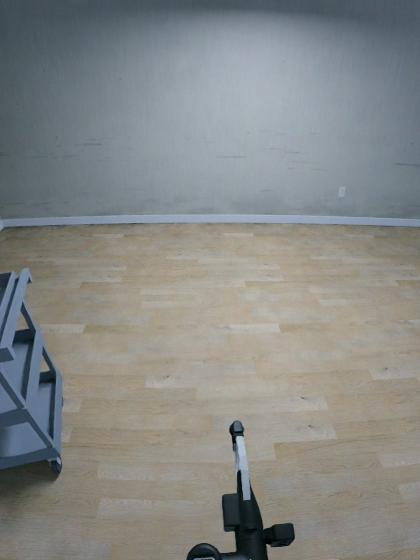

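Request:
move:
  blocking: false
  r2: {"base":{"translate_m":0.62},"pace":"fast"}
  cameras: []

Request:
wait:
  seconds: 4
  cameras: []

Request:
move:
  blocking: false
  r2: {"base":{"rotate_rad":1.57}}
  cameras: []

Request:
wait:
  seconds: 4
  cameras: []

Request:
wait:
  seconds: 0.5
  cameras: ["r2_head_camera"]

Scene clock: 452.00 s.
move: r2 moving
r1: as last shown
r1.base_tilt: forward=-1.6 right=+1.2
r1.lidar_m: 1.02 0.35 0.25 - 0.25 0.25 0.51 3.73 1.09 2.60 0.64 0.60
r1.servo_current: wrist_yaw_rad=59(59) wrist_pitch_rad=39(59) wrist_roll_rad=65(65) gripper_m=39(46)
r1.contact_limits: strafe_m 0.8
r1.wrist_depth_mm: - 134 133 - 392 235 181 / - 115 134 - 394 237 182 / - 114 139 - 402 239 183 / - 135 193 - 404 241 184 / 208 - - - 370 242 185 / 222 1205 193 1182 191 229 186 / 220 759 750 153 375 216 186
r2.base_odometry: x=-2.024 y=-1.255 heading=+1.597
r2.turned_by_wheels: +0.000
r2.turned_by_imu: +0.001
r2.base_tilt: forward=-0.7 right=+0.1
r2.lidar_m: 3.31 0.92 0.91 2.45 2.01 1.51 1.44 1.53 2.15 3.36 3.53 3.41
r2.base_status: translate_m moving
r2.joint_positions: lift_m=+0.685 arm_m=+0.000 wrist_yaw_rad=-0.003 wrist_pitch_rad=+0.001 wrist_roll_rad=+1.568 gripper_m=-0.019
r2.joint_status: not commanded
r2.measured_speeds: translate_m=+0.183 strafe_m=+0.000 rotate_rad=-0.002 lift_m=+0.000 arm_m=+0.000 wrist_yaw_rad=+0.000 wrist_pitch_rad=+0.000 wrist_roll_rad=+0.000
r2.motor_effort: lift_m=+21(21) arm_m=+6(7) wheel_0=+7(11) wheel_1=+9(10) wheel_2=-13(15)
r2.servo_current: wrist_yaw_rad=46(59) wrist_pitch_rad=46(46) wrist_roll_rad=52(52) gripper_m=59(65)
r2.hand_pose: x=+0.4589 y=-0.0882 z=+0.8626 quat_wxyz=(+0.708, +0.706, -0.001, -0.001) (m; r2's base frame)
r2.wrist_depth_mm: - - - - - 1708 1160 / - - - - - 1708 1182 / - - - - - 1756 1182 / - - - - - 1756 1229 / - - - - - 1756 1205 / - - 187 201 181 1618 1205 / - - - - - 1430 1205
pictures: none
No camera images: "cameras" was empty.

Scene clock: 454.40 s.
earlier move: r2 done
r1.base_odometry: x=-1.946 y=-0.212 heading=-2.390
r1.turned_by_wheels: +0.000
r1.turned_by_imu: +0.000
r1.base_tilt: forward=-1.6 right=+1.3
r1.lidar_m: 1.00 0.35 0.25 - 0.25 0.25 0.52 3.76 1.08 2.60 0.62 0.59
r1.base_status: not commanded
r1.joint_positions: lift_m=+0.124 arm_m=+0.000 wrist_yaw_rad=+3.196 wrist_pitch_rad=+0.002 wrist_roll_rad=+0.000 gripper_m=+0.056
r1.joint_status: not commanded
r1.measured_speeds: all 0
r1.motor_effort: lift_m=+19(19) arm_m=-4(4) wheel_0=-29(29) wheel_1=+32(32) wheel_2=+9(9)
r1.servo_current: wrist_yaw_rad=52(72) wrist_pitch_rad=46(59) wrist_roll_rad=46(65) gripper_m=39(46)
r1.contact_limits: strafe_m 0.8
r1.hand_pose: x=-0.1218 y=+0.0717 z=+0.3019 quat_wxyz=(-0.027, -0.001, +0.000, +1.000) (m; r1's base frame)
r1.wrist_depth_mm: - 133 133 - 394 234 180 / - 116 133 - 397 236 182 / - 114 139 - 397 239 183 / - 135 193 - 407 240 185 / 207 - - - 370 241 186 / 222 1229 193 1182 191 229 186 / 221 750 759 153 375 216 186
r2.base_odometry: x=-2.039 y=-0.683 heading=+1.597
r2.turned_by_wheels: +0.000
r2.turned_by_imu: +0.001
r2.base_tilt: forward=-0.7 right=+0.1
r2.lidar_m: 2.73 2.86 0.63 0.59 2.58 2.09 2.01 2.12 2.98 3.35 3.54 2.85
r2.base_status: done
r2.joint_positions: lift_m=+0.685 arm_m=+0.000 wrist_yaw_rad=-0.003 wrist_pitch_rad=+0.001 wrist_roll_rad=+1.568 gripper_m=-0.019
r2.joint_status: not commanded
r2.measured_speeds: all 0
r2.motor_effort: lift_m=+21(21) arm_m=+6(7) wheel_0=+3(13) wheel_1=+4(10) wheel_2=-2(16)
r2.servo_current: wrist_yaw_rad=46(65) wrist_pitch_rad=39(46) wrist_roll_rad=46(59) gripper_m=52(65)
r2.hand_pose: x=+0.4589 y=-0.0882 z=+0.8626 quat_wxyz=(+0.708, +0.706, -0.001, -0.001) (m; r2's base frame)
r2.wrist_depth_mm: - - - - - 1661 1182 / - - - - - 1708 1182 / - - - - - 1756 1205 / - - - - - 1756 1160 / - - - - - 1756 1205 / - - 186 201 180 1618 1205 / - - - - - 1397 1205
wait: 2.40 of 4 s (r2 has come to rest)
pictures: none
No camera images: "cameras" was empty.

Scene clock: 454.90 s.
move: r2 moving
r1: as last shown
r1.lidar_m: 1.01 0.34 0.25 - 0.25 0.25 0.49 3.74 1.08 2.61 0.66 0.59
r1.motor_effort: lift_m=+19(19) arm_m=-4(4) wheel_0=-28(29) wheel_1=+32(32) wheel_2=+9(9)
r1.servo_current: wrist_yaw_rad=39(65) wrist_pitch_rad=39(46) wrist_roll_rad=52(59) gripper_m=46(46)
r1.contact_limits: strafe_m 0.8
r1.wrist_depth_mm: - 133 133 - 394 234 181 / - 115 133 - 397 236 182 / - 114 139 - 399 240 184 / - 134 193 - 402 240 185 / 207 - - - 373 241 185 / 222 1205 194 1182 190 229 186 / 220 759 759 153 377 215 185
r2.base_odometry: x=-2.039 y=-0.683 heading=+1.849
r2.turned_by_wheels: +0.252
r2.turned_by_imu: +0.245
r2.base_tilt: forward=-0.7 right=+0.1
r2.lidar_m: 2.74 0.80 0.58 0.89 2.32 2.03 2.02 2.38 3.38 3.36 3.14 2.74
r2.base_status: rotate_rad moving
r2.joint_positions: lift_m=+0.685 arm_m=+0.000 wrist_yaw_rad=-0.003 wrist_pitch_rad=+0.001 wrist_roll_rad=+1.568 gripper_m=-0.019
r2.joint_status: not commanded
r2.measured_speeds: translate_m=+0.000 strafe_m=+0.000 rotate_rad=+0.978 lift_m=+0.000 arm_m=+0.000 wrist_yaw_rad=+0.000 wrist_pitch_rad=+0.000 wrist_roll_rad=+0.000
r2.motor_effort: lift_m=+21(21) arm_m=+6(7) wheel_0=-9(11) wheel_1=-8(10) wheel_2=-11(11)
r2.servo_current: wrist_yaw_rad=46(52) wrist_pitch_rad=39(46) wrist_roll_rad=52(59) gripper_m=65(65)
r2.hand_pose: x=+0.4589 y=-0.0882 z=+0.8626 quat_wxyz=(+0.708, +0.706, -0.001, -0.001) (m; r2's base frame)
r2.wrist_depth_mm: - - - - - 1708 1182 / - - - - - 1661 1160 / - - - - - 1708 1182 / - - - - - 1808 1182 / - - - - - 1756 1205 / - - 186 202 180 1618 1229 / - - - - - 1430 1205
pictures: none
No camera images: "cameras" was empty.

Scene clock: 456.47 s.
earlier move: r2 done
r1.base_odometry: x=-1.946 y=-0.212 heading=-2.390
r1.turned_by_wheels: +0.000
r1.turned_by_imu: +0.000
r1.base_tilt: forward=-1.6 right=+1.3
r1.lidar_m: 1.03 0.35 0.25 - 0.25 0.25 0.50 3.73 1.09 2.60 0.62 0.59
r1.base_status: not commanded
r1.joint_positions: lift_m=+0.124 arm_m=+0.000 wrist_yaw_rad=+3.196 wrist_pitch_rad=+0.002 wrist_roll_rad=+0.000 gripper_m=+0.056
r1.joint_status: not commanded
r1.measured_speeds: all 0
r1.motor_effort: lift_m=+19(19) arm_m=-4(4) wheel_0=-28(29) wheel_1=+32(32) wheel_2=+9(9)
r1.servo_current: wrist_yaw_rad=39(65) wrist_pitch_rad=33(46) wrist_roll_rad=46(65) gripper_m=39(52)
r1.contact_limits: strafe_m 0.8
r1.hand_pose: x=-0.1218 y=+0.0717 z=+0.3019 quat_wxyz=(-0.027, -0.001, +0.000, +1.000) (m; r1's base frame)
r1.wrist_depth_mm: - 134 133 - 389 234 180 / - 116 133 - 394 236 182 / - 114 139 - 397 238 183 / - 135 192 - 404 241 185 / 208 - - - 373 241 186 / 221 1205 194 1182 190 227 185 / 220 768 759 154 375 216 185
r2.base_odometry: x=-2.039 y=-0.683 heading=-3.117
r2.turned_by_wheels: +1.317
r2.turned_by_imu: +1.282
r2.base_tilt: forward=-0.7 right=+0.0
r2.lidar_m: 0.59 2.55 2.11 2.01 2.12 2.94 3.43 3.51 2.84 2.72 2.87 0.65
r2.base_status: done
r2.joint_positions: lift_m=+0.685 arm_m=+0.000 wrist_yaw_rad=-0.002 wrist_pitch_rad=+0.001 wrist_roll_rad=+1.568 gripper_m=-0.019
r2.joint_status: not commanded
r2.measured_speeds: all 0
r2.motor_effort: lift_m=+21(21) arm_m=+6(7) wheel_0=-4(11) wheel_1=-2(10) wheel_2=-5(12)
r2.servo_current: wrist_yaw_rad=46(59) wrist_pitch_rad=33(52) wrist_roll_rad=46(59) gripper_m=59(65)
r2.hand_pose: x=+0.4589 y=-0.0881 z=+0.8626 quat_wxyz=(+0.708, +0.706, +0.000, -0.001) (m; r2's base frame)
r2.wrist_depth_mm: - - - 480 1336 768 488 / - - 699 462 - - 469 / - - 691 449 - - 445 / - - 683 427 1078 - 430 / - - - 359 424 427 466 / - - 187 201 180 1618 1229 / - - - - - 1464 1205
wait: 1.57 of 4 s (r2 has come to rest)
pictures: none
No camera images: "cameras" was empty.

Scene clock: 456.97 s.
r1.base_odometry: x=-1.946 y=-0.212 heading=-2.390
r1.turned_by_wheels: +0.000
r1.turned_by_imu: +0.000
r1.base_tilt: forward=-1.6 right=+1.3
r1.lidar_m: 1.02 0.30 0.25 - 0.25 0.25 0.52 3.72 1.09 2.59 0.61 0.61
r1.base_status: not commanded
r1.joint_positions: lift_m=+0.124 arm_m=+0.000 wrist_yaw_rad=+3.196 wrist_pitch_rad=+0.002 wrist_roll_rad=+0.000 gripper_m=+0.056
r1.joint_status: not commanded
r1.measured_speeds: all 0
r1.motor_effort: lift_m=+19(19) arm_m=-4(4) wheel_0=-28(29) wheel_1=+32(32) wheel_2=+9(9)
r1.servo_current: wrist_yaw_rad=52(65) wrist_pitch_rad=39(46) wrist_roll_rad=46(65) gripper_m=39(52)
r1.contact_limits: strafe_m 0.8
r1.hand_pose: x=-0.1218 y=+0.0717 z=+0.3019 quat_wxyz=(-0.027, -0.001, +0.000, +1.000) (m; r1's base frame)
r1.wrist_depth_mm: - 133 133 - 389 235 181 / - 115 133 - 397 237 182 / - 114 139 - 399 239 183 / - 134 192 - 404 241 185 / 208 - - - 373 242 185 / 221 1229 193 1182 191 229 186 / 220 750 759 153 373 216 185
r2.base_odometry: x=-2.039 y=-0.683 heading=-3.117
r2.turned_by_wheels: +0.000
r2.turned_by_imu: +0.000
r2.base_tilt: forward=-0.7 right=+0.1
r2.lidar_m: 0.59 2.53 2.09 2.00 2.12 2.91 3.45 3.51 2.84 2.72 2.83 0.66
r2.base_status: done
r2.joint_positions: lift_m=+0.685 arm_m=+0.000 wrist_yaw_rad=-0.002 wrist_pitch_rad=+0.001 wrist_roll_rad=+1.568 gripper_m=-0.019
r2.joint_status: not commanded
r2.measured_speeds: all 0
r2.motor_effort: lift_m=+21(21) arm_m=+6(7) wheel_0=-4(11) wheel_1=-2(10) wheel_2=-5(12)
r2.servo_current: wrist_yaw_rad=46(59) wrist_pitch_rad=33(52) wrist_roll_rad=52(59) gripper_m=59(65)
r2.hand_pose: x=+0.4589 y=-0.0881 z=+0.8626 quat_wxyz=(+0.708, +0.706, +0.000, -0.001) (m; r2's base frame)
r2.wrist_depth_mm: - - - 480 1336 768 484 / - - 691 469 - - 469 / - - 691 452 - - 445 / - - 676 430 1042 - 430 / - - - 359 424 427 466 / - - 186 201 180 1618 1205 / - - - - - 1464 1205
wait: 0.50 s; at rest by 0.27 s
pictures: r2_head_camera
Images, in order (width x height): r2_head_camera 420x560.

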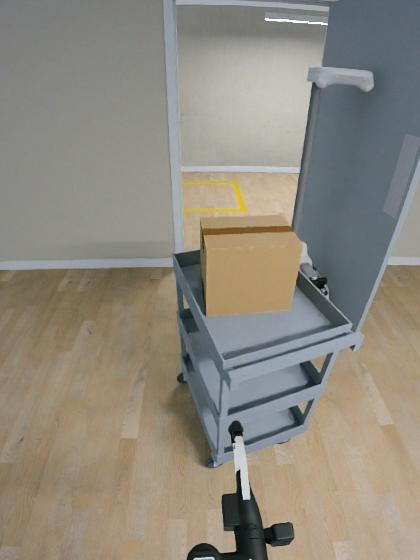

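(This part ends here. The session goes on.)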